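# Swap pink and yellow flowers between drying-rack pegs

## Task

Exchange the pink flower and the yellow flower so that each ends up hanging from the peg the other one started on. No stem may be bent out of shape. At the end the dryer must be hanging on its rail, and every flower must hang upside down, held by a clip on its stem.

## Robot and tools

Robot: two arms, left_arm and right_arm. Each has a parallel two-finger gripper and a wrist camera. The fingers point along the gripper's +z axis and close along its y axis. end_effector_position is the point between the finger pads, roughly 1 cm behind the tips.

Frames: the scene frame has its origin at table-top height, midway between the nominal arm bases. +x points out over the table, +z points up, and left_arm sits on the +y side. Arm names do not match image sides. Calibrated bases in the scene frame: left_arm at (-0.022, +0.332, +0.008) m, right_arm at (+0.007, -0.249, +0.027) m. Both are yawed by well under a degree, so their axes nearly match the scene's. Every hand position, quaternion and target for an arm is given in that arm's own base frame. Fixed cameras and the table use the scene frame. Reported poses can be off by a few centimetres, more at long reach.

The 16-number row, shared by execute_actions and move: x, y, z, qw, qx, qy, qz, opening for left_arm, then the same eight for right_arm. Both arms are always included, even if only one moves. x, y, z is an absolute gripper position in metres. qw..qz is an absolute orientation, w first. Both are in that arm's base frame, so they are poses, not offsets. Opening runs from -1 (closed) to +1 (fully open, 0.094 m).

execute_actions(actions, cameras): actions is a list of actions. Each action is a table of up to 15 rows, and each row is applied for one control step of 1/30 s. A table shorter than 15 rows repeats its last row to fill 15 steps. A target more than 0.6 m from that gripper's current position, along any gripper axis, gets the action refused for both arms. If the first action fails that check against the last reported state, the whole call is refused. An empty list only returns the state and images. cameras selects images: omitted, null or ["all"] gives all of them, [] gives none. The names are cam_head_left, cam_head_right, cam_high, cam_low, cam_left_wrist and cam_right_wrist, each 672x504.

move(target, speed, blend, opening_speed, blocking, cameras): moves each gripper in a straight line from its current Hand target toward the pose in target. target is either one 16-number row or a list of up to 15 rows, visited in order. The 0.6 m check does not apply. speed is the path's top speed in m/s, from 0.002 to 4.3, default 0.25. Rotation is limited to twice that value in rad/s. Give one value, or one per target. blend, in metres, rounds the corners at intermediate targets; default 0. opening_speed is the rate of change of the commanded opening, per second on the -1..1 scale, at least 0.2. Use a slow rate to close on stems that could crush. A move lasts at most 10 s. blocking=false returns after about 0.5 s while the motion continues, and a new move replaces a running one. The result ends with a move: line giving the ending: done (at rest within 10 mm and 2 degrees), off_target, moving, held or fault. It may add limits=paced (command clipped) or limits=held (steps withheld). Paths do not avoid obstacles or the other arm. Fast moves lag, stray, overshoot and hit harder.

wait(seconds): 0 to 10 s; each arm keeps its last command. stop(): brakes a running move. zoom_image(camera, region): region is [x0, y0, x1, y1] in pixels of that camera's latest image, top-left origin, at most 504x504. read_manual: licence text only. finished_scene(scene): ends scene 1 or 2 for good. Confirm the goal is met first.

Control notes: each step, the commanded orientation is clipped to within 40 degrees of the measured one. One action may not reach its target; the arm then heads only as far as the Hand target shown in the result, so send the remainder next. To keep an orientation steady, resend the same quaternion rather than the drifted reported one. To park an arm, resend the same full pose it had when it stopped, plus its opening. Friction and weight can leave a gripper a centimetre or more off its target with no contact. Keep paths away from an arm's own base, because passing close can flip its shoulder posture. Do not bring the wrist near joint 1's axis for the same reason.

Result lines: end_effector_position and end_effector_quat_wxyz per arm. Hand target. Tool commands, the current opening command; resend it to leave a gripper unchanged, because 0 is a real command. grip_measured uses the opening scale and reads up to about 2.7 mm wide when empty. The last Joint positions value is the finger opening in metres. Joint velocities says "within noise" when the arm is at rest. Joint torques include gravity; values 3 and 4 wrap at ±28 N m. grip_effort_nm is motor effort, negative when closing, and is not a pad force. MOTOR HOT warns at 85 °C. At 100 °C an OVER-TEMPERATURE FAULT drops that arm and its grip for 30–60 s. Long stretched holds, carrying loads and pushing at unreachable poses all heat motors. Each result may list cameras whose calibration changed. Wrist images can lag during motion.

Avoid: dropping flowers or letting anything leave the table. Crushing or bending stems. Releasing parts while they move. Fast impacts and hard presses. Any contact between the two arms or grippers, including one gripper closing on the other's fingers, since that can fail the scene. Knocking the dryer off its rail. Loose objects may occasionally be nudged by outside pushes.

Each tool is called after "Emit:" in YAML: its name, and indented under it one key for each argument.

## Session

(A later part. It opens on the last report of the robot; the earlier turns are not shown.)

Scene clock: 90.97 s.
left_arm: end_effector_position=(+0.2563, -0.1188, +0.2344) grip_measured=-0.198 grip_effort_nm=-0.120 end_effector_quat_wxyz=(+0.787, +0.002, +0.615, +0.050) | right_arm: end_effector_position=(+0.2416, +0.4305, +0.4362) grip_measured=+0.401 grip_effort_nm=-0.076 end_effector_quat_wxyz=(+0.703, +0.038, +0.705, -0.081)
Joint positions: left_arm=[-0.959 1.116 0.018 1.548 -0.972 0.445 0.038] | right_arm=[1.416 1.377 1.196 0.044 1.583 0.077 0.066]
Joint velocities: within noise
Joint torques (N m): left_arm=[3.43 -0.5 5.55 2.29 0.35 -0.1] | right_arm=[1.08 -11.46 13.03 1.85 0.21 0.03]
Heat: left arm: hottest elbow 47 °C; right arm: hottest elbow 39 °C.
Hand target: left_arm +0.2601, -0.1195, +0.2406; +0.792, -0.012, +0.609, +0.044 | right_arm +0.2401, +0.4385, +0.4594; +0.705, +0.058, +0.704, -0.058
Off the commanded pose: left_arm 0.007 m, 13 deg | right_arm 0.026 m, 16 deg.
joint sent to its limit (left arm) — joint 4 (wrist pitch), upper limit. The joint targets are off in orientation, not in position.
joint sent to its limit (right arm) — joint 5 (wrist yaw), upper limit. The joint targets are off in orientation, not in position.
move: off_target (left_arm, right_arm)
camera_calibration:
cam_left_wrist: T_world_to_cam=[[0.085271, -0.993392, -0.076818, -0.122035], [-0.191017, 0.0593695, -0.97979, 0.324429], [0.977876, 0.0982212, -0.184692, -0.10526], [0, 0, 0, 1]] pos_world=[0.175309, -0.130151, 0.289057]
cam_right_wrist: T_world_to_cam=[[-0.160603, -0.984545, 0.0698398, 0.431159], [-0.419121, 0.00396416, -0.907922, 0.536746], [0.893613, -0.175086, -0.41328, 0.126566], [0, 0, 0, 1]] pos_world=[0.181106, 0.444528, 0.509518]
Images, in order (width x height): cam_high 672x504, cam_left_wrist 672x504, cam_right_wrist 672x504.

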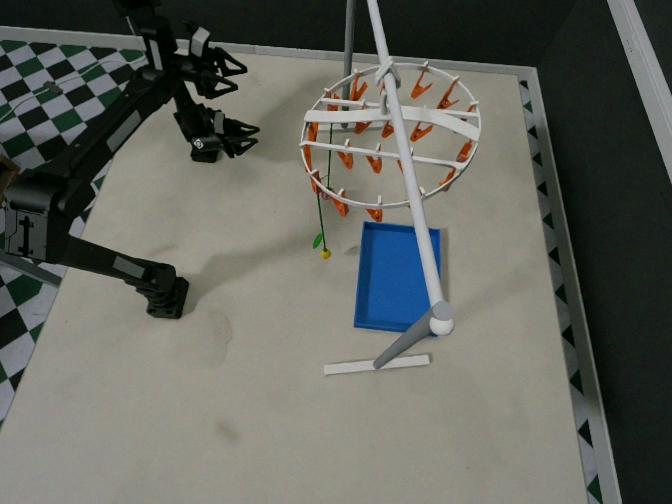

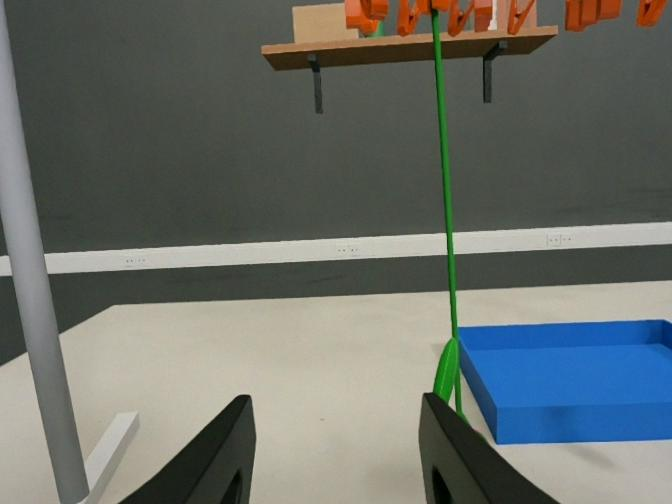

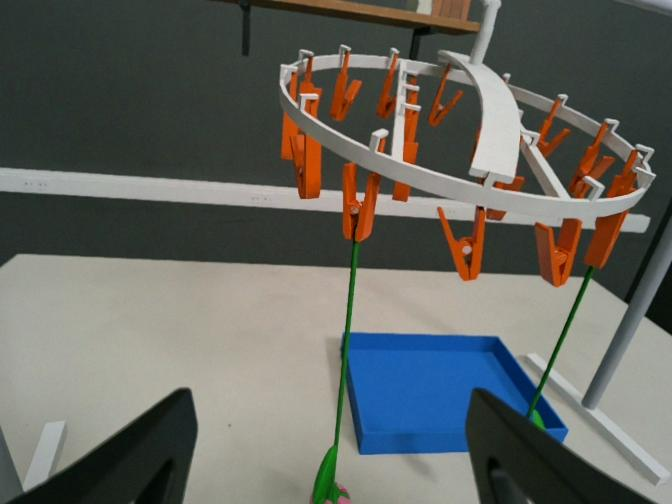

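Emit:
move:
  target:
    - [0.26,-0.12,0.24,0.8402,-0.0468,0.5353,0.0735,-0.2,0.30,0.42,0.456,0.701,0.092,0.701,-0.092,0.4]
    - [0.26,-0.12,0.24,0.8402,-0.0468,0.5353,0.0735,-0.2,0.36,0.405,0.452,0.696,0.123,0.696,-0.123,0.4]
  speed: 0.1
  blend: 0.02
  cameras: ["cam_left_wrist","cam_right_wrist","cam_high","cam_low"]

Emit:
zoom_image:
  camera: "cam_right_wrist"
  region: [230, 60, 530, 320]

Scene clock: 101.03 s.
left_arm: end_effector_position=(+0.2564, -0.1187, +0.2344) grip_measured=-0.198 grip_effort_nm=-0.120 end_effector_quat_wxyz=(+0.787, +0.002, +0.615, +0.050) | right_arm: end_effector_position=(+0.3529, +0.3970, +0.4301) grip_measured=+0.401 grip_effort_nm=-0.076 end_effector_quat_wxyz=(+0.691, +0.105, +0.701, -0.138)
Joint positions: left_arm=[-0.958 1.116 0.018 1.548 -0.972 0.445 0.038] | right_arm=[1.174 1.455 1.26 0.069 1.52 0.077 0.066]
Joint velocities: within noise
Joint torques (N m): left_arm=[3.37 -0.56 5.55 2.3 0.33 -0.06] | right_arm=[0.26 -12.57 13.14 2 0.03 -0.06]
Heat: left arm: hottest elbow 47 °C; right arm: hottest elbow 43 °C.
Hand target: left_arm +0.2601, -0.1195, +0.2407; +0.792, -0.012, +0.609, +0.044 | right_arm +0.3590, +0.4036, +0.4515; +0.695, +0.123, +0.698, -0.123
Off the commanded pose: left_arm 0.007 m, 13 deg | right_arm 0.024 m, 3 deg.
joint sent to its limit (left arm) — joint 4 (wrist pitch), upper limit. The joint targets are off in orientation, not in position.
move: off_target (left_arm, right_arm)
camera_calibration:
cam_left_wrist: T_world_to_cam=[[0.0854957, -0.993418, -0.0762285, -0.12205], [-0.190781, 0.05877, -0.979872, 0.324322], [0.977902, 0.0983178, -0.184501, -0.105327], [0, 0, 0, 1]] pos_world=[0.175309, -0.129951, 0.289058]
cam_right_wrist: T_world_to_cam=[[-0.333251, -0.941107, 0.0571054, 0.465574], [-0.414615, 0.0918818, -0.905347, 0.540506], [0.846781, -0.325385, -0.420817, 0.098235], [0, 0, 0, 1]] pos_world=[0.296072, 0.420457, 0.504098]
Images, in order (width x height): cam_high 672x504, cam_low 672x504, cam_left_wrist 672x504, cam_right_wrist 672x504.

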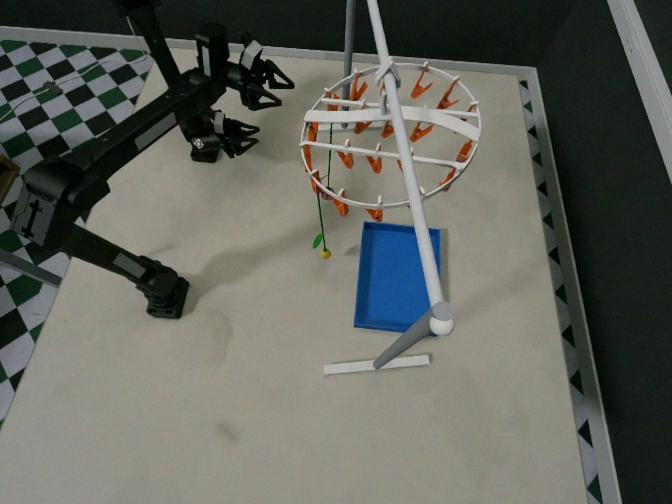

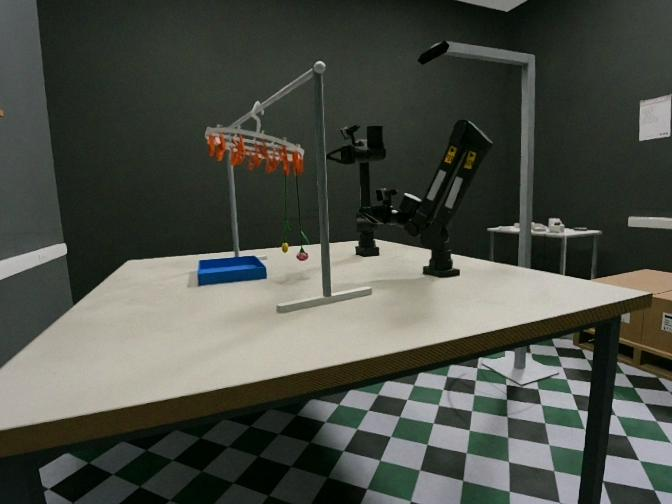

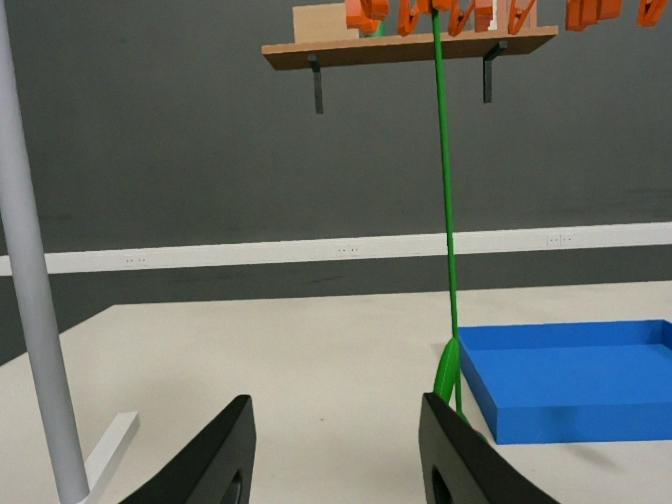

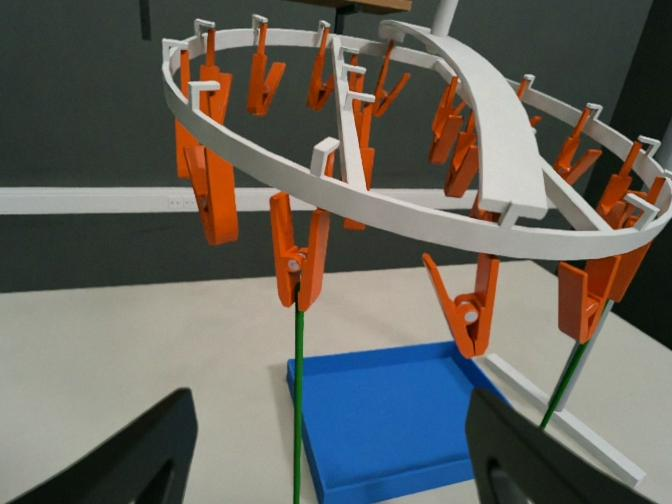

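Scaled by 1.680 from the camera's 672x504 image, which has a finer 960x720 frame.

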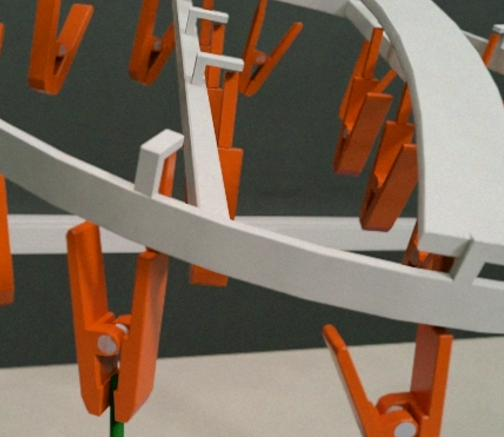

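Emit:
move:
  target:
    - [0.26,-0.12,0.24,0.8402,-0.0468,0.5353,0.0735,-0.2,0.36,0.422,0.453,0.694,0.135,0.694,-0.135,0.4]
    - [0.26,-0.12,0.24,0.8402,-0.0468,0.5353,0.0735,-0.2,0.43,0.400,0.453,0.694,0.135,0.694,-0.135,0.4]
  speed: 0.07
  cameras: ["cam_right_wrist"]

Scene clock: 109.13 s.
left_arm: end_effector_position=(+0.2564, -0.1188, +0.2344) grip_measured=-0.198 grip_effort_nm=-0.120 end_effector_quat_wxyz=(+0.787, +0.002, +0.615, +0.050) | right_arm: end_effector_position=(+0.4211, +0.3930, +0.4317) grip_measured=+0.401 grip_effort_nm=-0.076 end_effector_quat_wxyz=(+0.688, +0.120, +0.701, -0.147)
Joint positions: left_arm=[-0.958 1.117 0.018 1.548 -0.971 0.445 0.038] | right_arm=[1.052 1.538 1.348 0.116 1.431 0.033 0.066]
Joint velocities: within noise
Joint torques (N m): left_arm=[3.31 -0.56 5.55 2.28 0.33 -0.06] | right_arm=[0.09 -14.04 13.15 2.03 -0.02 -0.14]
Heat: left arm: hottest elbow 47 °C; right arm: hottest elbow 45 °C.
Hand target: left_arm +0.2601, -0.1196, +0.2406; +0.792, -0.012, +0.609, +0.044 | right_arm +0.4289, +0.3987, +0.4525; +0.693, +0.135, +0.695, -0.135
Off the commanded pose: left_arm 0.007 m, 13 deg | right_arm 0.024 m, 2 deg.
joint sent to its limit (left arm) — joint 4 (wrist pitch), upper limit. The joint targets are off in orientation, not in position.
move: off_target (left_arm, right_arm)
camera_calibration:
cam_right_wrist: T_world_to_cam=[[-0.364649, -0.929836, 0.0493582, 0.496517], [-0.412024, 0.113591, -0.904065, 0.560353], [0.835025, -0.350004, -0.424536, 0.056055], [0, 0, 0, 1]] pos_world=[0.365126, 0.417648, 0.505886]
Images, in order (width x height): cam_right_wrist 672x504.

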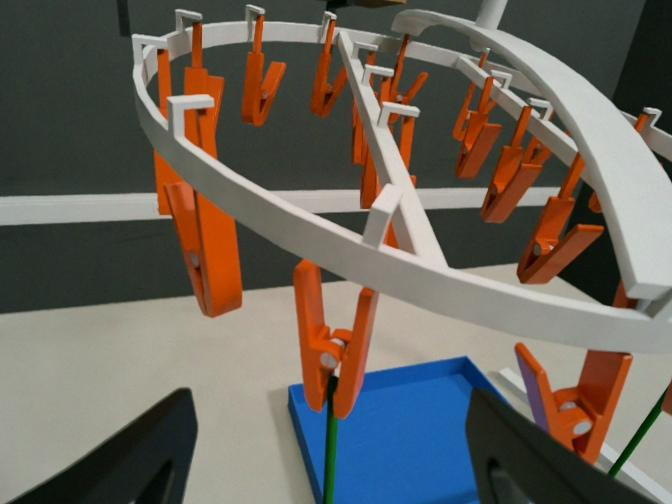

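Emit:
move:
  target: [0.26,-0.12,0.24,0.8402,-0.0468,0.5353,0.0735,-0.2,0.472,0.384,0.4525,0.694,0.135,0.694,-0.135,0.4]
  speed: 0.05
  cameras: ["cam_right_wrist","cam_left_wrist"]

Emit:
zoom_image:
  camera: "cam_right_wrist"
  region: [180, 260, 480, 504]

Scene clock: 115.57 s.
left_arm: end_effector_position=(+0.2564, -0.1188, +0.2344) grip_measured=-0.198 grip_effort_nm=-0.125 end_effector_quat_wxyz=(+0.787, +0.002, +0.615, +0.050) | right_arm: end_effector_position=(+0.4612, +0.3793, +0.4293) grip_measured=+0.401 grip_effort_nm=-0.076 end_effector_quat_wxyz=(+0.687, +0.118, +0.702, -0.146)
Joint positions: left_arm=[-0.958 1.117 0.018 1.548 -0.971 0.444 0.038] | right_arm=[0.974 1.562 1.369 0.13 1.35 0.019 0.066]
Joint velocities: within noise
Joint torques (N m): left_arm=[3.37 -0.56 5.55 2.28 0.33 -0.06] | right_arm=[-0.38 -14.68 13.34 2.14 -0.03 -0.11]
Heat: left arm: hottest elbow 47 °C; right arm: hottest elbow 46 °C.
Hand target: left_arm +0.2601, -0.1196, +0.2406; +0.792, -0.012, +0.609, +0.044 | right_arm +0.4706, +0.3827, +0.4518; +0.694, +0.135, +0.694, -0.135
Off the commanded pose: left_arm 0.007 m, 13 deg | right_arm 0.026 m, 3 deg.
joint sent to its limit (left arm) — joint 4 (wrist pitch), upper limit. The joint targets are off in orientation, not in position.
move: off_target (left_arm, right_arm)
camera_calibration:
cam_left_wrist: T_world_to_cam=[[0.0850807, -0.993452, -0.0762557, -0.122088], [-0.190862, 0.0588659, -0.97985, 0.32427], [0.977923, 0.0979207, -0.184604, -0.105458], [0, 0, 0, 1]] pos_world=[0.175408, -0.130051, 0.288958]
cam_right_wrist: T_world_to_cam=[[-0.36126, -0.931039, 0.0515478, 0.496594], [-0.41616, 0.111514, -0.902428, 0.578218], [0.834447, -0.347464, -0.427747, 0.0174963], [0, 0, 0, 1]] pos_world=[0.405431, 0.403948, 0.503686]
Images, in order (width x height): cam_left_wrist 672x504, cam_right_wrist 672x504.

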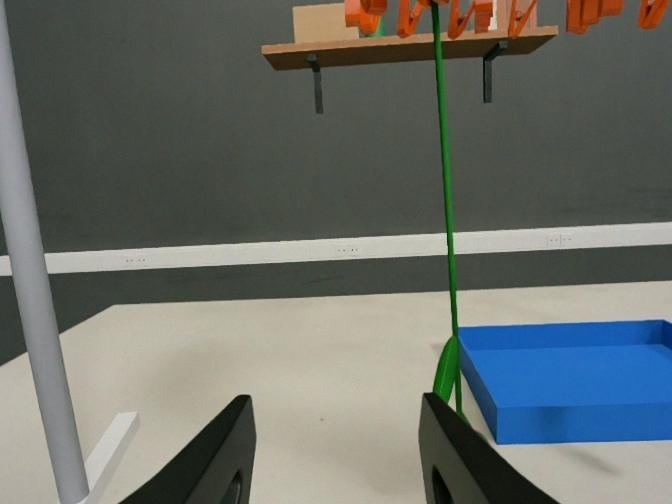

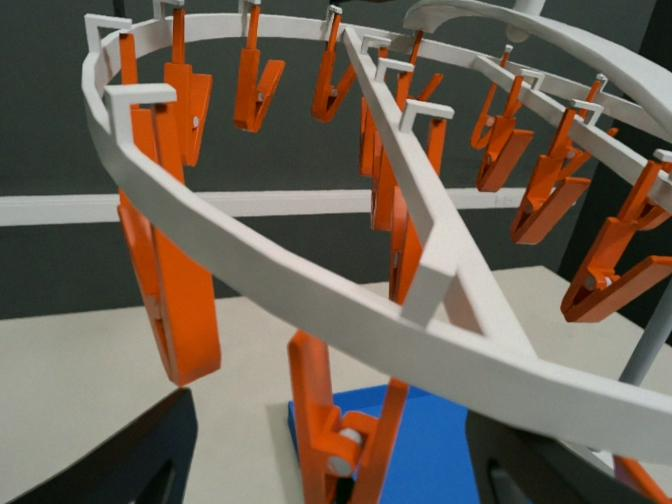

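Scaled by 1.680 from the camera's 672x504 image, which has a finer 960x720 frame.

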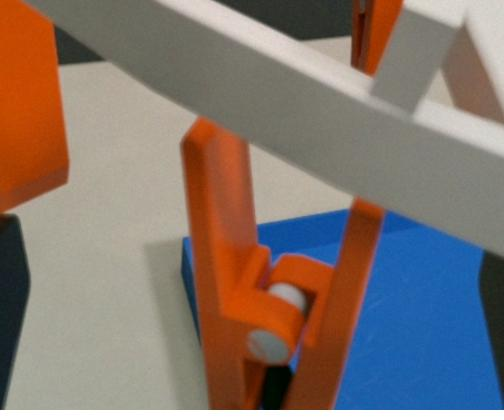

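Emit:
move:
  target: [0.26,-0.12,0.24,0.8402,-0.0468,0.5353,0.0735,-0.2,0.4735,0.382,0.4535,0.694,0.135,0.694,-0.135,-0.38]
  opening_speed: 0.5
  cameras: ["cam_right_wrist"]

Emit:
zoom_image:
  camera: "cam_right_wrist"
  region: [180, 260, 480, 504]

Scene clock: 120.10 s.
left_arm: end_effector_position=(+0.2564, -0.1188, +0.2344) grip_measured=-0.198 grip_effort_nm=-0.120 end_effector_quat_wxyz=(+0.787, +0.002, +0.615, +0.050) | right_arm: end_effector_position=(+0.4631, +0.3782, +0.4294) grip_measured=-0.378 grip_effort_nm=-0.081 end_effector_quat_wxyz=(+0.687, +0.118, +0.702, -0.146)
Joint positions: left_arm=[-0.958 1.117 0.018 1.548 -0.971 0.444 0.038] | right_arm=[0.97 1.562 1.37 0.13 1.345 0.018 0.029]
Joint velocities: within noise
Joint torques (N m): left_arm=[3.37 -0.62 5.55 2.29 0.32 -0.06] | right_arm=[-0.21 -15.09 13.33 2.11 -0.02 -0.1]
Heat: left arm: hottest elbow 47 °C; right arm: hottest elbow 47 °C.
Hand target: left_arm +0.2601, -0.1196, +0.2406; +0.792, -0.012, +0.609, +0.044 | right_arm +0.4721, +0.3808, +0.4529; +0.694, +0.135, +0.694, -0.135
Off the commanded pose: left_arm 0.007 m, 13 deg | right_arm 0.027 m, 3 deg.
joint sent to its limit (left arm) — joint 4 (wrist pitch), upper limit. The joint targets are off in orientation, not in position.
move: off_target (left_arm, right_arm)
camera_calibration:
cam_right_wrist: T_world_to_cam=[[-0.360867, -0.931173, 0.0518886, 0.495875], [-0.4164, 0.111088, -0.902369, 0.579564], [0.834498, -0.347241, -0.427828, 0.0155101], [0, 0, 0, 1]] pos_world=[0.407332, 0.402749, 0.503886]
Images, in order (width x height): cam_right_wrist 672x504.

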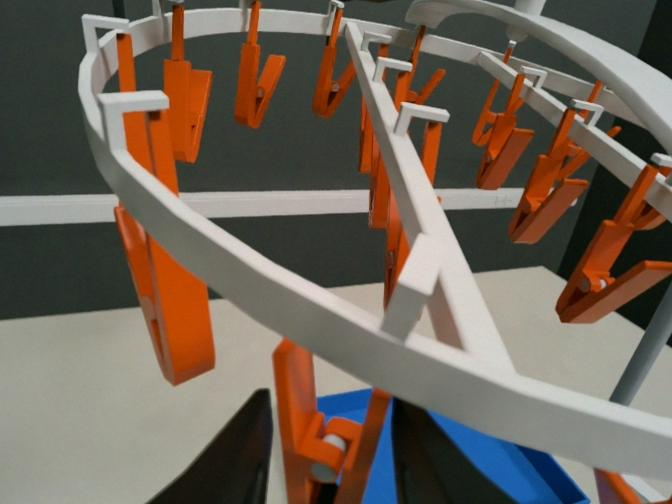

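Scaled by 1.680 from the camera's 672x504 image, which has a finer 960x720 frame.

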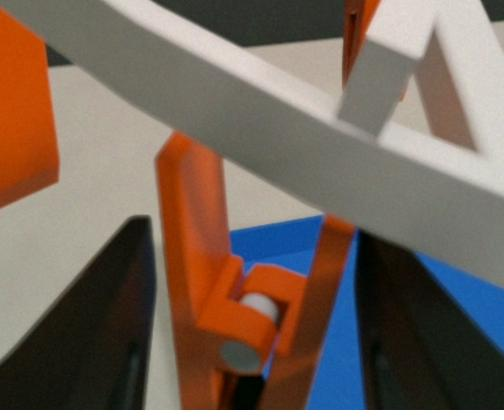

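Emit:
move:
  target:
    - [0.30,-0.19,0.29,0.8402,-0.0468,0.5353,0.0735,-0.2,0.4735,0.382,0.4535,0.694,0.135,0.694,-0.135,-0.38]
    - [0.37,-0.19,0.325,0.8402,-0.0468,0.5353,0.0735,-0.2,0.4735,0.382,0.4535,0.694,0.135,0.694,-0.135,-0.38]
  speed: 0.12
  cameras: ["cam_left_wrist","cam_low","cam_high"]

Scene clock: 125.23 s.
left_arm: end_effector_position=(+0.3611, -0.1869, +0.3105) grip_measured=-0.198 grip_effort_nm=-0.125 end_effector_quat_wxyz=(+0.826, -0.022, +0.558, +0.080) | right_arm: end_effector_position=(+0.4632, +0.3780, +0.4294) grip_measured=-0.379 grip_effort_nm=-0.076 end_effector_quat_wxyz=(+0.687, +0.118, +0.702, -0.146)
Joint positions: left_arm=[-0.797 1.356 0.406 1.548 -0.84 0.526 0.038] | right_arm=[0.969 1.562 1.37 0.13 1.345 0.018 0.029]
Joint velocities: within noise
Joint torques (N m): left_arm=[3.37 -4.95 8.23 2.17 0.39 -0.06] | right_arm=[-0.03 -14.8 13.33 2.07 -0.01 -0.11]
Heat: left arm: hottest elbow 47 °C; right arm: hottest elbow 48 °C.
Hand target: left_arm +0.3693, -0.1894, +0.3251; +0.835, -0.042, +0.544, +0.070 | right_arm +0.4722, +0.3807, +0.4529; +0.694, +0.135, +0.694, -0.135
Off the commanded pose: left_arm 0.017 m, 4 deg | right_arm 0.026 m, 3 deg.
joint sent to its limit (left arm) — joint 4 (wrist pitch), upper limit. The joint targets still meet the commanded pose.
move: off_target (left_arm, right_arm)
camera_calibration:
cam_left_wrist: T_world_to_cam=[[0.166683, -0.983987, -0.0631343, -0.224603], [-0.0579849, 0.0541372, -0.996848, 0.379276], [0.984304, 0.169818, -0.0480326, -0.218277], [0, 0, 0, 1]] pos_world=[0.274281, -0.204472, 0.353417]
Images, in order (width x height): cam_high 672x504, cam_low 672x504, cam_left_wrist 672x504.

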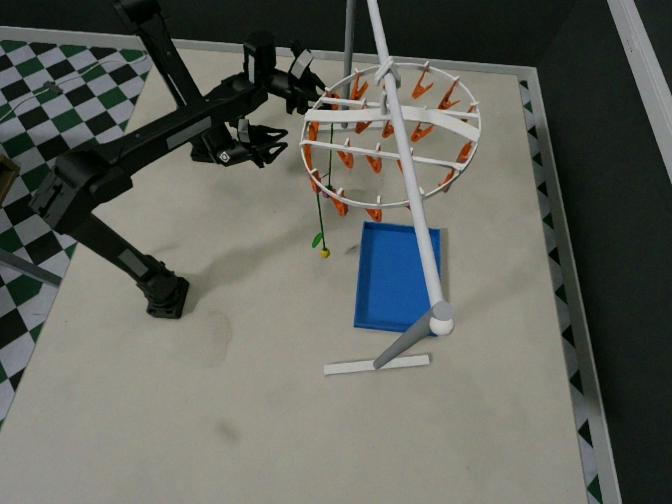

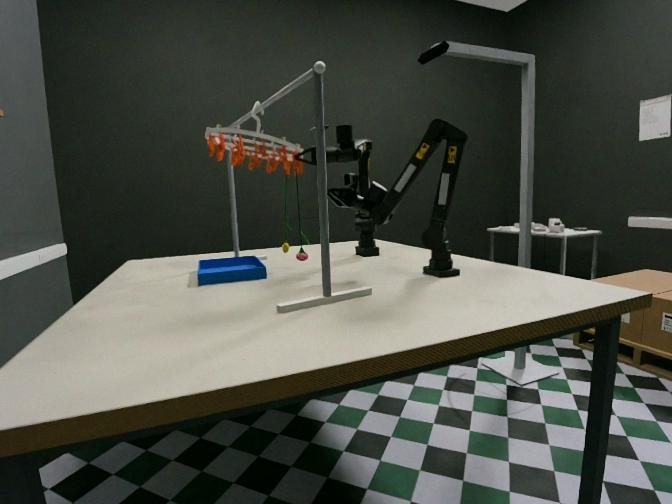

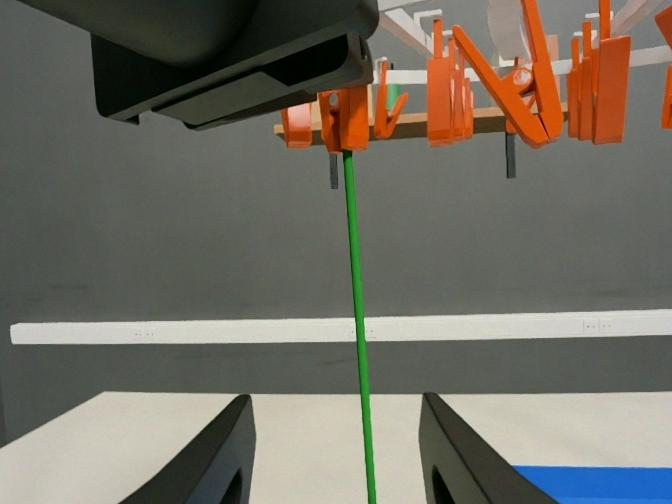

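Emit:
move:
  target: [0.435,-0.183,0.338,0.8402,-0.0468,0.5353,0.0735,-0.2,0.4735,0.382,0.4535,0.694,0.135,0.694,-0.135,-0.38]
  speed: 0.1
  cameras: ["cam_left_wrist"]

Scene clock: 138.43 s.
left_arm: end_effector_position=(+0.4228, -0.1792, +0.3266) grip_measured=-0.198 grip_effort_nm=-0.125 end_effector_quat_wxyz=(+0.835, -0.036, +0.543, +0.078) | right_arm: end_effector_position=(+0.4632, +0.3780, +0.4294) grip_measured=-0.379 grip_effort_nm=-0.071 end_effector_quat_wxyz=(+0.687, +0.118, +0.702, -0.146)
Joint positions: left_arm=[-0.65 1.431 0.533 1.473 -0.723 0.432 0.038] | right_arm=[0.969 1.562 1.37 0.13 1.345 0.017 0.029]
Joint velocities: within noise
Joint torques (N m): left_arm=[3.31 -6.24 8.77 1.1 0.36 -0.03] | right_arm=[-0.09 -15.03 13.29 2.09 -0.03 -0.11]
Heat: left arm: hottest elbow 46 °C; right arm: hottest elbow 51 °C.
Hand target: left_arm +0.4342, -0.1825, +0.3378; +0.840, -0.047, +0.535, +0.074 | right_arm +0.4722, +0.3807, +0.4529; +0.694, +0.135, +0.694, -0.135
Off the commanded pose: left_arm 0.017 m, 2 deg | right_arm 0.026 m, 3 deg.
move: off_target (left_arm, right_arm)
camera_calibration:
cam_left_wrist: T_world_to_cam=[[0.180528, -0.982951, -0.034877, -0.241179], [-0.0197043, 0.0318382, -0.999299, 0.379086], [0.983372, 0.181089, -0.0136207, -0.288413], [0, 0, 0, 1]] pos_world=[0.334627, -0.196909, 0.366481]
Images, in order (width x height): cam_left_wrist 672x504.

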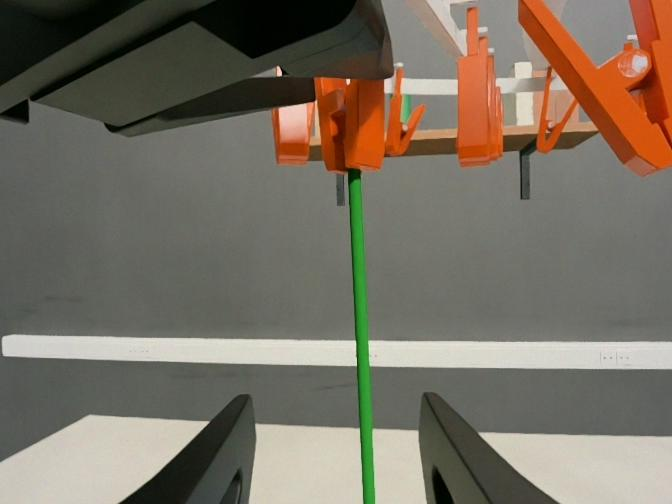

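Emit:
move:
  target: [0.498,-0.180,0.345,0.8402,-0.0468,0.5353,0.0735,-0.2,0.4735,0.382,0.4535,0.694,0.135,0.694,-0.135,-0.38]
  speed: 0.08
  cameras: ["cam_left_wrist"]

Scene clock: 142.53 s.
left_arm: end_effector_position=(+0.4847, -0.1779, +0.3329) grip_measured=-0.198 grip_effort_nm=-0.120 end_effector_quat_wxyz=(+0.835, -0.037, +0.544, +0.078) | right_arm: end_effector_position=(+0.4632, +0.3780, +0.4294) grip_measured=-0.379 grip_effort_nm=-0.076 end_effector_quat_wxyz=(+0.687, +0.118, +0.702, -0.146)
Joint positions: left_arm=[-0.551 1.52 0.672 1.378 -0.639 0.362 0.038] | right_arm=[0.969 1.562 1.37 0.13 1.345 0.017 0.029]
Joint velocities: within noise
Joint torques (N m): left_arm=[3.31 -7.82 9.35 1.11 0.32 -0.08] | right_arm=[-0.15 -14.74 13.31 2.09 -0.03 -0.11]
Heat: left arm: hottest elbow 47 °C; right arm: hottest elbow 52 °C.
Hand target: left_arm +0.4971, -0.1796, +0.3450; +0.840, -0.047, +0.535, +0.074 | right_arm +0.4722, +0.3807, +0.4529; +0.694, +0.135, +0.694, -0.135
Off the commanded pose: left_arm 0.018 m, 2 deg | right_arm 0.026 m, 3 deg.
move: off_target (left_arm, right_arm)
camera_calibration:
cam_left_wrist: T_world_to_cam=[[0.180172, -0.983045, -0.0340568, -0.250952], [-0.0217144, 0.03064, -0.999295, 0.387325], [0.983395, 0.180785, -0.0158257, -0.348791], [0, 0, 0, 1]] pos_world=[0.396625, -0.195509, 0.372985]
Images, in order (width x height): cam_left_wrist 672x504.

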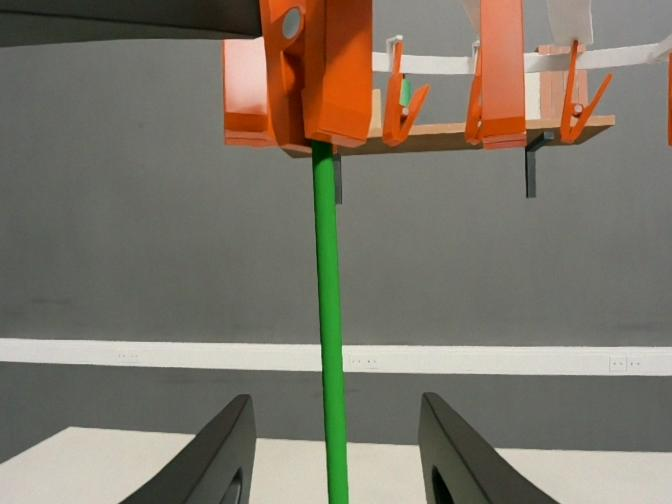

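Emit:
move:
  target: [0.522,-0.176,0.347,0.8402,-0.0468,0.5353,0.0735,-0.2,0.4735,0.382,0.4535,0.694,0.135,0.694,-0.135,-0.38]
  speed: 0.08
  cameras: ["cam_left_wrist","cam_low","cam_head_left"]

Emit:
zoom_image:
  camera: "cam_low"
  region: [220, 130, 340, 250]

Scene clock: 147.73 s.
left_arm: end_effector_position=(+0.5085, -0.1744, +0.3345) grip_measured=-0.198 grip_effort_nm=-0.125 end_effector_quat_wxyz=(+0.835, -0.037, +0.544, +0.078) | right_arm: end_effector_position=(+0.4632, +0.3780, +0.4294) grip_measured=-0.379 grip_effort_nm=-0.071 end_effector_quat_wxyz=(+0.687, +0.118, +0.702, -0.146)
Joint positions: left_arm=[-0.513 1.554 0.724 1.346 -0.607 0.338 0.038] | right_arm=[0.969 1.562 1.37 0.13 1.345 0.017 0.029]
Joint velocities: within noise
Joint torques (N m): left_arm=[3.31 -8.41 9.44 1.17 0.31 -0.11] | right_arm=[-0.09 -14.86 13.29 2.11 -0.02 -0.11]
Heat: left arm: hottest elbow 48 °C; right arm: hottest elbow 53 °C.
Hand target: left_arm +0.5211, -0.1755, +0.3469; +0.840, -0.047, +0.535, +0.074 | right_arm +0.4722, +0.3807, +0.4529; +0.694, +0.135, +0.694, -0.135
Off the commanded pose: left_arm 0.018 m, 2 deg | right_arm 0.026 m, 3 deg.
move: off_target (left_arm, right_arm)
camera_calibration:
cam_left_wrist: T_world_to_cam=[[0.180337, -0.983026, -0.033729, -0.251931], [-0.0226458, 0.0301326, -0.999289, 0.389728], [0.983344, 0.180972, -0.0168274, -0.372368], [0, 0, 0, 1]] pos_world=[0.420424, -0.19201, 0.374687]
Images, in order (width x height): cam_head_left 672x504, cam_low 672x504, cam_left_wrist 672x504.

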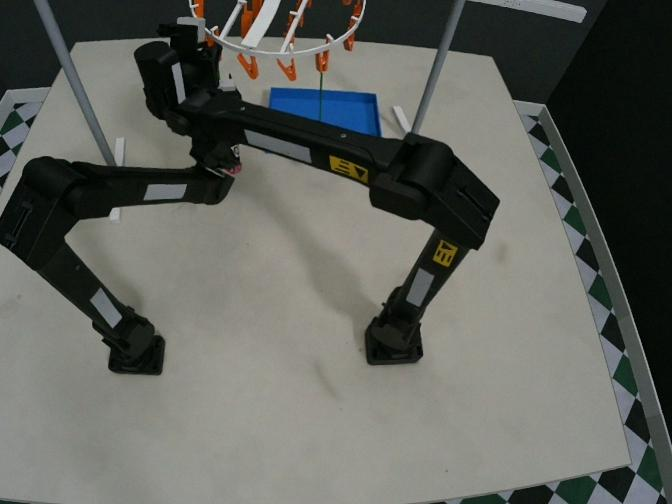

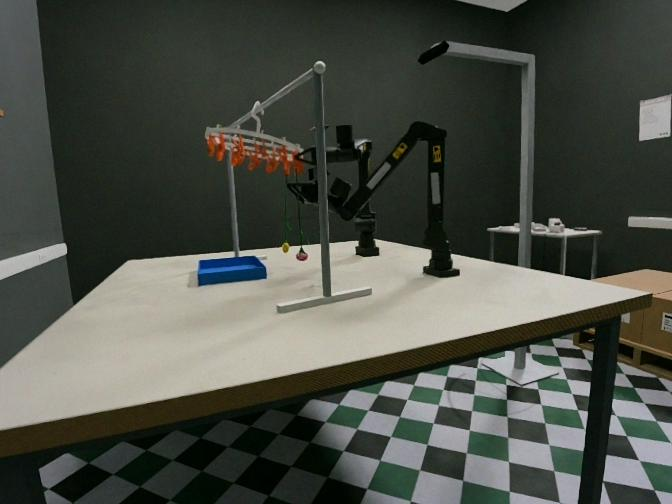

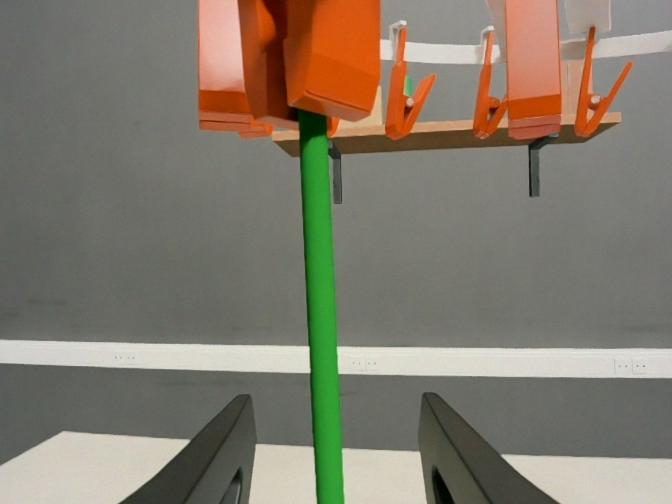

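Scaled by 4.200 from the camera's 672x504 image, which has a finer 960x720 frame.

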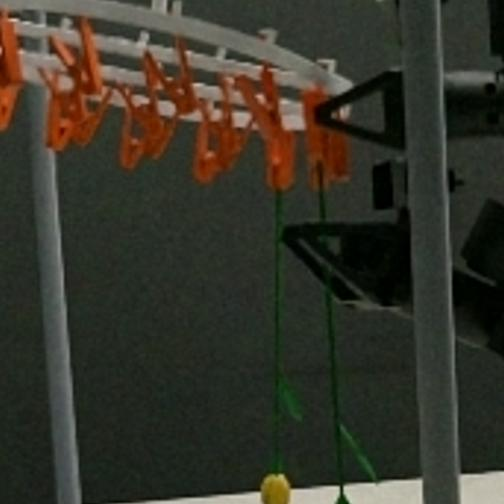

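Emit:
move:
  target: [0.522,-0.176,0.347,0.8402,-0.0468,0.5353,0.0735,-0.97,0.4735,0.382,0.4535,0.694,0.135,0.694,-0.135,-0.38]
  opening_speed: 0.5
  cameras: ["cam_left_wrist","cam_low"]

Scene clock: 152.20 s.
left_arm: end_effector_position=(+0.5087, -0.1745, +0.3348) grip_measured=-0.960 grip_effort_nm=-0.491 end_effector_quat_wxyz=(+0.835, -0.038, +0.544, +0.077) | right_arm: end_effector_position=(+0.4632, +0.3780, +0.4294) grip_measured=-0.379 grip_effort_nm=-0.081 end_effector_quat_wxyz=(+0.687, +0.118, +0.702, -0.146)
Joint positions: left_arm=[-0.513 1.554 0.725 1.345 -0.606 0.335 0.002] | right_arm=[0.969 1.562 1.37 0.13 1.345 0.017 0.029]
Joint velocities: within noise
Joint torques (N m): left_arm=[3.31 -8.35 9.46 1.18 0.31 -0.04] | right_arm=[-0.21 -15.03 13.31 2.07 -0.02 -0.1]
Heat: left arm: hottest elbow 49 °C; right arm: hottest elbow 54 °C.
Hand target: left_arm +0.5211, -0.1756, +0.3470; +0.840, -0.047, +0.535, +0.073 | right_arm +0.4722, +0.3807, +0.4529; +0.694, +0.135, +0.694, -0.135
Off the commanded pose: left_arm 0.018 m, 2 deg | right_arm 0.026 m, 3 deg.
move: off_target (left_arm, right_arm)
camera_calibration:
cam_left_wrist: T_world_to_cam=[[0.178899, -0.983385, -0.0308023, -0.252405], [-0.0217005, 0.0273558, -0.99939, 0.389036], [0.983628, 0.179459, -0.016446, -0.373033], [0, 0, 0, 1]] pos_world=[0.420523, -0.19191, 0.374889]
Images, in order (width x height): cam_low 672x504, cam_left_wrist 672x504.

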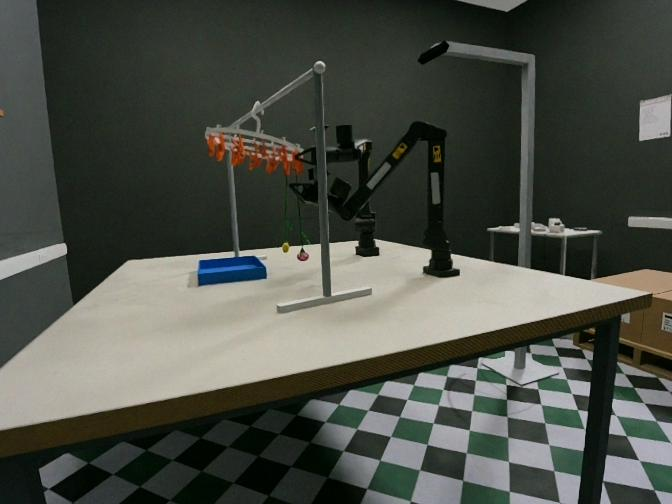

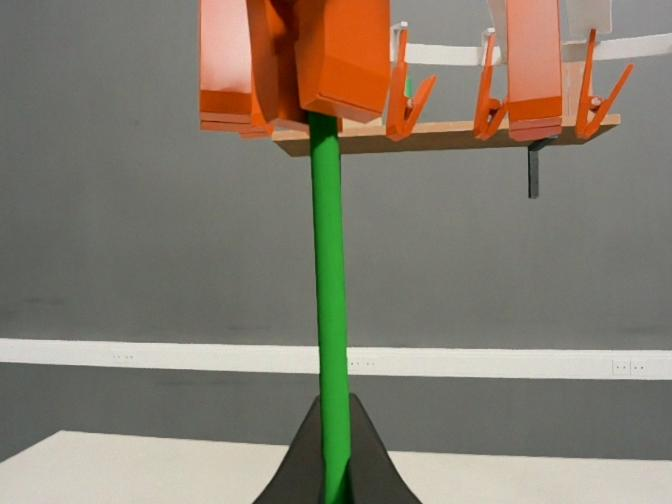

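Emit:
move:
  target:
    - [0.522,-0.176,0.347,0.8402,-0.0468,0.5353,0.0735,-1,0.4735,0.382,0.4535,0.694,0.135,0.694,-0.135,-0.38]
    - [0.522,-0.176,0.347,0.8402,-0.0468,0.5353,0.0735,-1,0.4735,0.382,0.4535,0.694,0.135,0.694,-0.135,-0.7]
  opening_speed: 0.5
  cameras: ["cam_left_wrist"]

Scene clock: 156.77 s.
left_arm: end_effector_position=(+0.5088, -0.1746, +0.3344) grip_measured=-0.983 grip_effort_nm=-0.930 end_effector_quat_wxyz=(+0.835, -0.038, +0.544, +0.076) | right_arm: end_effector_position=(+0.4632, +0.3780, +0.4294) grip_measured=-0.575 grip_effort_nm=-0.994 end_effector_quat_wxyz=(+0.687, +0.118, +0.702, -0.147)
Joint positions: left_arm=[-0.513 1.555 0.725 1.345 -0.606 0.334 0.001] | right_arm=[0.969 1.562 1.37 0.13 1.345 0.017 0.02]
Joint velocities: within noise
Joint torques (N m): left_arm=[3.25 -8.47 9.46 1.18 0.3 -0.03] | right_arm=[-0.44 -15.21 13.27 2.1 -0.01 -0.11]
Heat: left arm: hottest elbow 50 °C; right arm: hottest elbow 55 °C.
Hand target: left_arm +0.5211, -0.1756, +0.3470; +0.840, -0.047, +0.535, +0.073 | right_arm +0.4722, +0.3807, +0.4529; +0.694, +0.135, +0.694, -0.135
Off the commanded pose: left_arm 0.018 m, 2 deg | right_arm 0.026 m, 3 deg.
move: off_target (left_arm, right_arm); target 2's new opening was sent with right_arm's hand 0.026 m and 3 deg from that target
camera_calibration:
cam_left_wrist: T_world_to_cam=[[0.178576, -0.98345, -0.0305947, -0.252404], [-0.0222457, 0.027051, -0.999386, 0.388911], [0.983675, 0.179147, -0.0170469, -0.373088], [0, 0, 0, 1]] pos_world=[0.420722, -0.19191, 0.37459]
Images, in order (width x height): cam_left_wrist 672x504.

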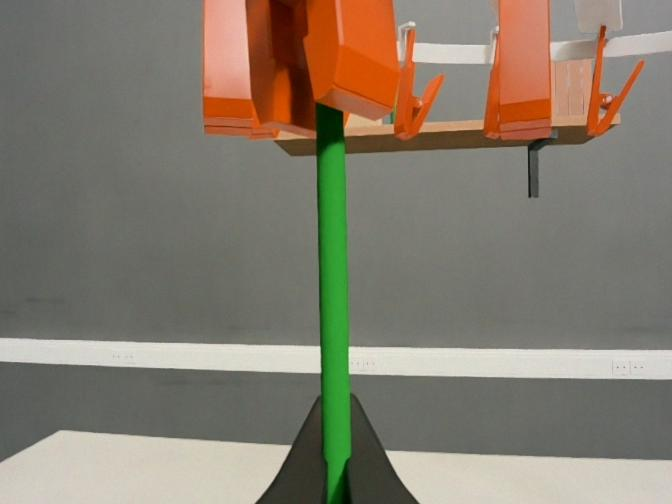

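Emit:
move:
  target: [0.522,-0.177,0.25,0.8402,-0.0468,0.5353,0.0735,-1,0.4735,0.382,0.4535,0.694,0.135,0.694,-0.135,-0.7]
  speed: 0.06
  cameras: ["cam_left_wrist","cam_low"]

Emit:
zoom_image:
  camera: "cam_low"
  region: [220, 130, 340, 250]

Scene clock: 161.93 s.
left_arm: end_effector_position=(+0.5202, -0.1810, +0.2664) grip_measured=-0.983 grip_effort_nm=-0.930 end_effector_quat_wxyz=(+0.836, -0.044, +0.543, +0.067) | right_arm: end_effector_position=(+0.4632, +0.3780, +0.4294) grip_measured=-0.577 grip_effort_nm=-1.038 end_effector_quat_wxyz=(+0.687, +0.118, +0.702, -0.147)
Joint positions: left_arm=[-0.513 1.764 0.725 1.557 -0.606 0.313 0.001] | right_arm=[0.969 1.562 1.37 0.13 1.345 0.017 0.02]
Joint velocities: within noise
Joint torques (N m): left_arm=[3.14 -8.7 4.19 2 0.11 -0.08] | right_arm=[-0.26 -14.86 13.33 2.06 -0.01 -0.1]
Heat: left arm: hottest elbow 51 °C; right arm: hottest elbow 55 °C.
Hand target: left_arm +0.5220, -0.1769, +0.2505; +0.830, -0.044, +0.552, +0.070 | right_arm +0.4722, +0.3807, +0.4529; +0.694, +0.135, +0.694, -0.135
Off the commanded pose: left_arm 0.017 m, 1 deg | right_arm 0.026 m, 3 deg.
joint sent to its limit (left arm) — joint 4 (wrist pitch), upper limit. The joint targets still meet the commanded pose.
move: off_target (left_arm, right_arm)
camera_calibration:
cam_left_wrist: T_world_to_cam=[[0.170129, -0.985377, -0.00937794, -0.26441], [-0.0166491, 0.00664105, -0.999839, 0.314852], [0.985281, 0.170258, -0.0152758, -0.387189], [0, 0, 0, 1]] pos_world=[0.431716, -0.196712, 0.306407]
Images, in order (width x height): cam_low 672x504, cam_left_wrist 672x504.

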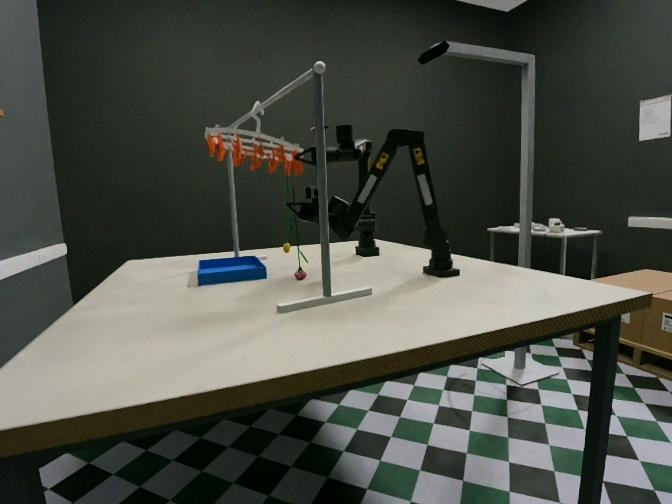

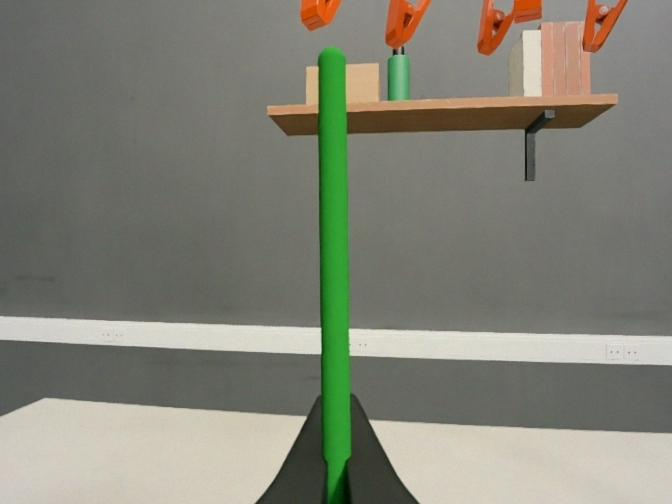

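Scaled by 4.200 from the camera's 672x504 image, which has a finer 960x720 frame.

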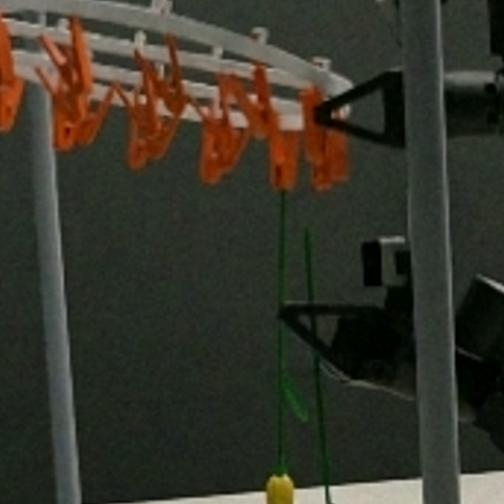

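Emit:
move:
  target:
    - [0.42,-0.19,0.28,0.8402,-0.0468,0.5353,0.0735,-1,0.4735,0.382,0.4535,0.694,0.135,0.694,-0.135,-0.7]
    - [0.42,-0.19,0.28,0.8402,-0.0468,0.5353,0.0735,-1,0.4735,0.382,0.4535,0.694,0.135,0.694,-0.135,0.2]
    - [0.42,-0.19,0.28,0.8402,-0.0468,0.5353,0.0735,-1,0.37,0.419,0.4545,0.694,0.135,0.694,-0.135,0.2]
  speed: 0.08
  opening_speed: 0.5
  cameras: ["cam_right_wrist","cam_low"]

Scene clock: 172.43 s.
left_arm: end_effector_position=(+0.4244, -0.1874, +0.2740) grip_measured=-0.983 grip_effort_nm=-0.935 end_effector_quat_wxyz=(+0.820, -0.040, +0.567, +0.068) | right_arm: end_effector_position=(+0.3735, +0.4193, +0.4414) grip_measured=+0.199 grip_effort_nm=0.076 end_effector_quat_wxyz=(+0.692, +0.127, +0.696, -0.145)
Joint positions: left_arm=[-0.673 1.565 0.507 1.568 -0.759 0.38 0.001] | right_arm=[1.155 1.543 1.37 0.13 1.543 0.017 0.056]
Joint velocities: within noise
Joint torques (N m): left_arm=[1.79 -9.23 4.56 1.46 0.14 0.16] | right_arm=[0.97 -16.97 9.87 1.47 0.13 0.01]
Heat: left arm: hottest elbow 49 °C; right arm: hottest elbow 56 °C.
Hand target: left_arm +0.4203, -0.1899, +0.2805; +0.823, -0.040, +0.563, +0.066 | right_arm +0.3699, +0.4188, +0.4544; +0.694, +0.135, +0.694, -0.135
Off the commanded pose: left_arm 0.008 m, 4 deg | right_arm 0.014 m, 2 deg.
joint read past its limit (left arm) — joint 4 (wrist pitch), upper limit.
joint sent to its limit (left arm) — joint 4 (wrist pitch), upper limit. The joint targets are off in orientation, not in position.
move: off_target (left_arm, right_arm); target 2's new opening was sent with right_arm's hand 0.026 m and 3 deg from that target
camera_calibration:
cam_right_wrist: T_world_to_cam=[[-0.372412, -0.927399, 0.0352085, 0.511309], [-0.398688, 0.125611, -0.908444, 0.538318], [0.838068, -0.352352, -0.416522, 0.105509], [0, 0, 0, 1]] pos_world=[0.316615, 0.443745, 0.514975]
Images, in order (width x height): cam_low 672x504, cam_right_wrist 672x504.

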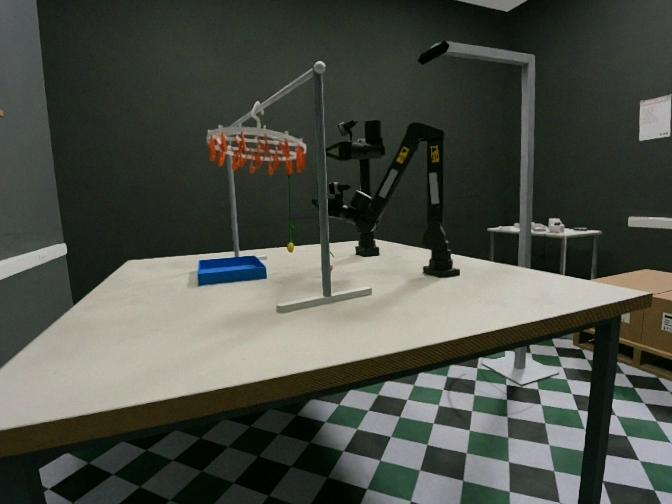

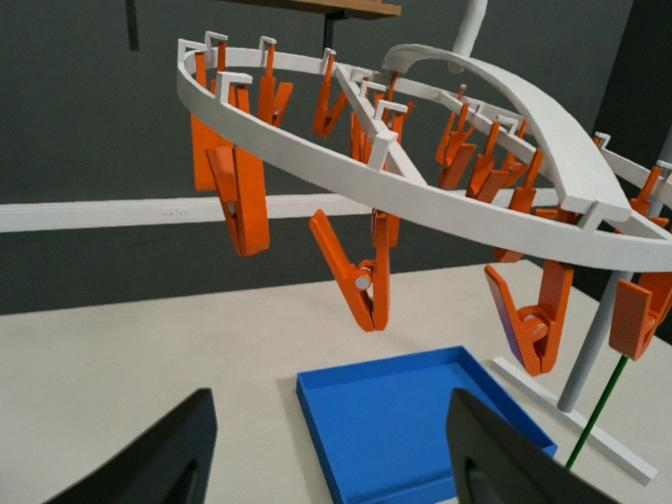

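Emit:
move:
  target:
    - [0.42,-0.18,0.285,0.8402,-0.0468,0.5353,0.0735,-1,0.32,0.37,0.454,0.701,0.0923,0.701,-0.0923,0.4]
    - [0.42,-0.18,0.285,0.8402,-0.0468,0.5353,0.0735,-1,0.34,0.325,0.454,0.701,0.0923,0.701,-0.0923,0.4]
  speed: 0.12
  cameras: ["cam_right_wrist"]

Scene clock: 177.03 s.
left_arm: end_effector_position=(+0.4203, -0.1863, +0.2781) grip_measured=-0.983 grip_effort_nm=-0.935 end_effector_quat_wxyz=(+0.823, -0.036, +0.563, +0.063) | right_arm: end_effector_position=(+0.3385, +0.3287, +0.4560) grip_measured=+0.399 grip_effort_nm=0.071 end_effector_quat_wxyz=(+0.701, +0.094, +0.701, -0.088)
Joint positions: left_arm=[-0.672 1.547 0.496 1.568 -0.744 0.38 0.001] | right_arm=[1.139 1.227 1.088 0.13 1.396 0.017 0.066]
Joint velocities: within noise
Joint torques (N m): left_arm=[3.43 -9.05 4.6 1.44 0.34 0.13] | right_arm=[0.09 -9.99 8.14 1.88 -0.06 -0.08]
Heat: left arm: hottest elbow 48 °C; right arm: hottest elbow 56 °C.
Hand target: left_arm +0.4202, -0.1800, +0.2854; +0.826, -0.041, +0.558, +0.067 | right_arm +0.3400, +0.3250, +0.4542; +0.701, +0.092, +0.701, -0.092
Off the commanded pose: left_arm 0.009 m, 4 deg | right_arm 0.004 m, 1 deg.
joint read past its limit (left arm) — joint 4 (wrist pitch), upper limit.
joint sent to its limit (left arm) — joint 4 (wrist pitch), upper limit. The joint targets are off in orientation, not in position.
move: off_target (left_arm)
camera_calibration:
cam_right_wrist: T_world_to_cam=[[-0.249163, -0.968461, 0.000407147, 0.401411], [-0.403809, 0.103509, -0.908969, 0.558325], [0.880259, -0.226646, -0.416864, 0.0534899], [0, 0, 0, 1]] pos_world=[0.278388, 0.343083, 0.529634]
Images, in order (width x height): cam_right_wrist 672x504.

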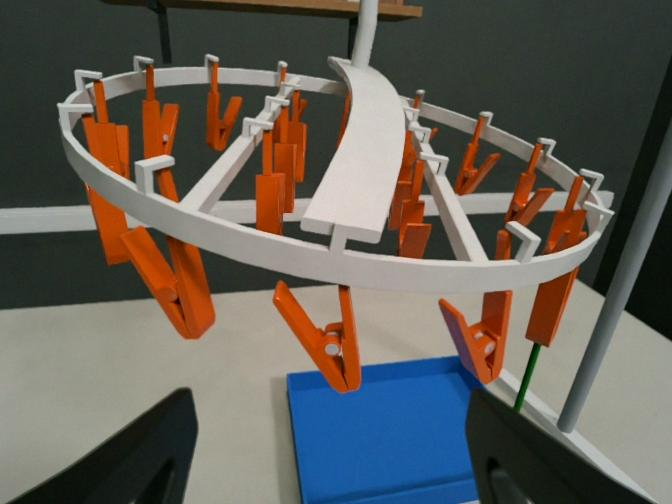

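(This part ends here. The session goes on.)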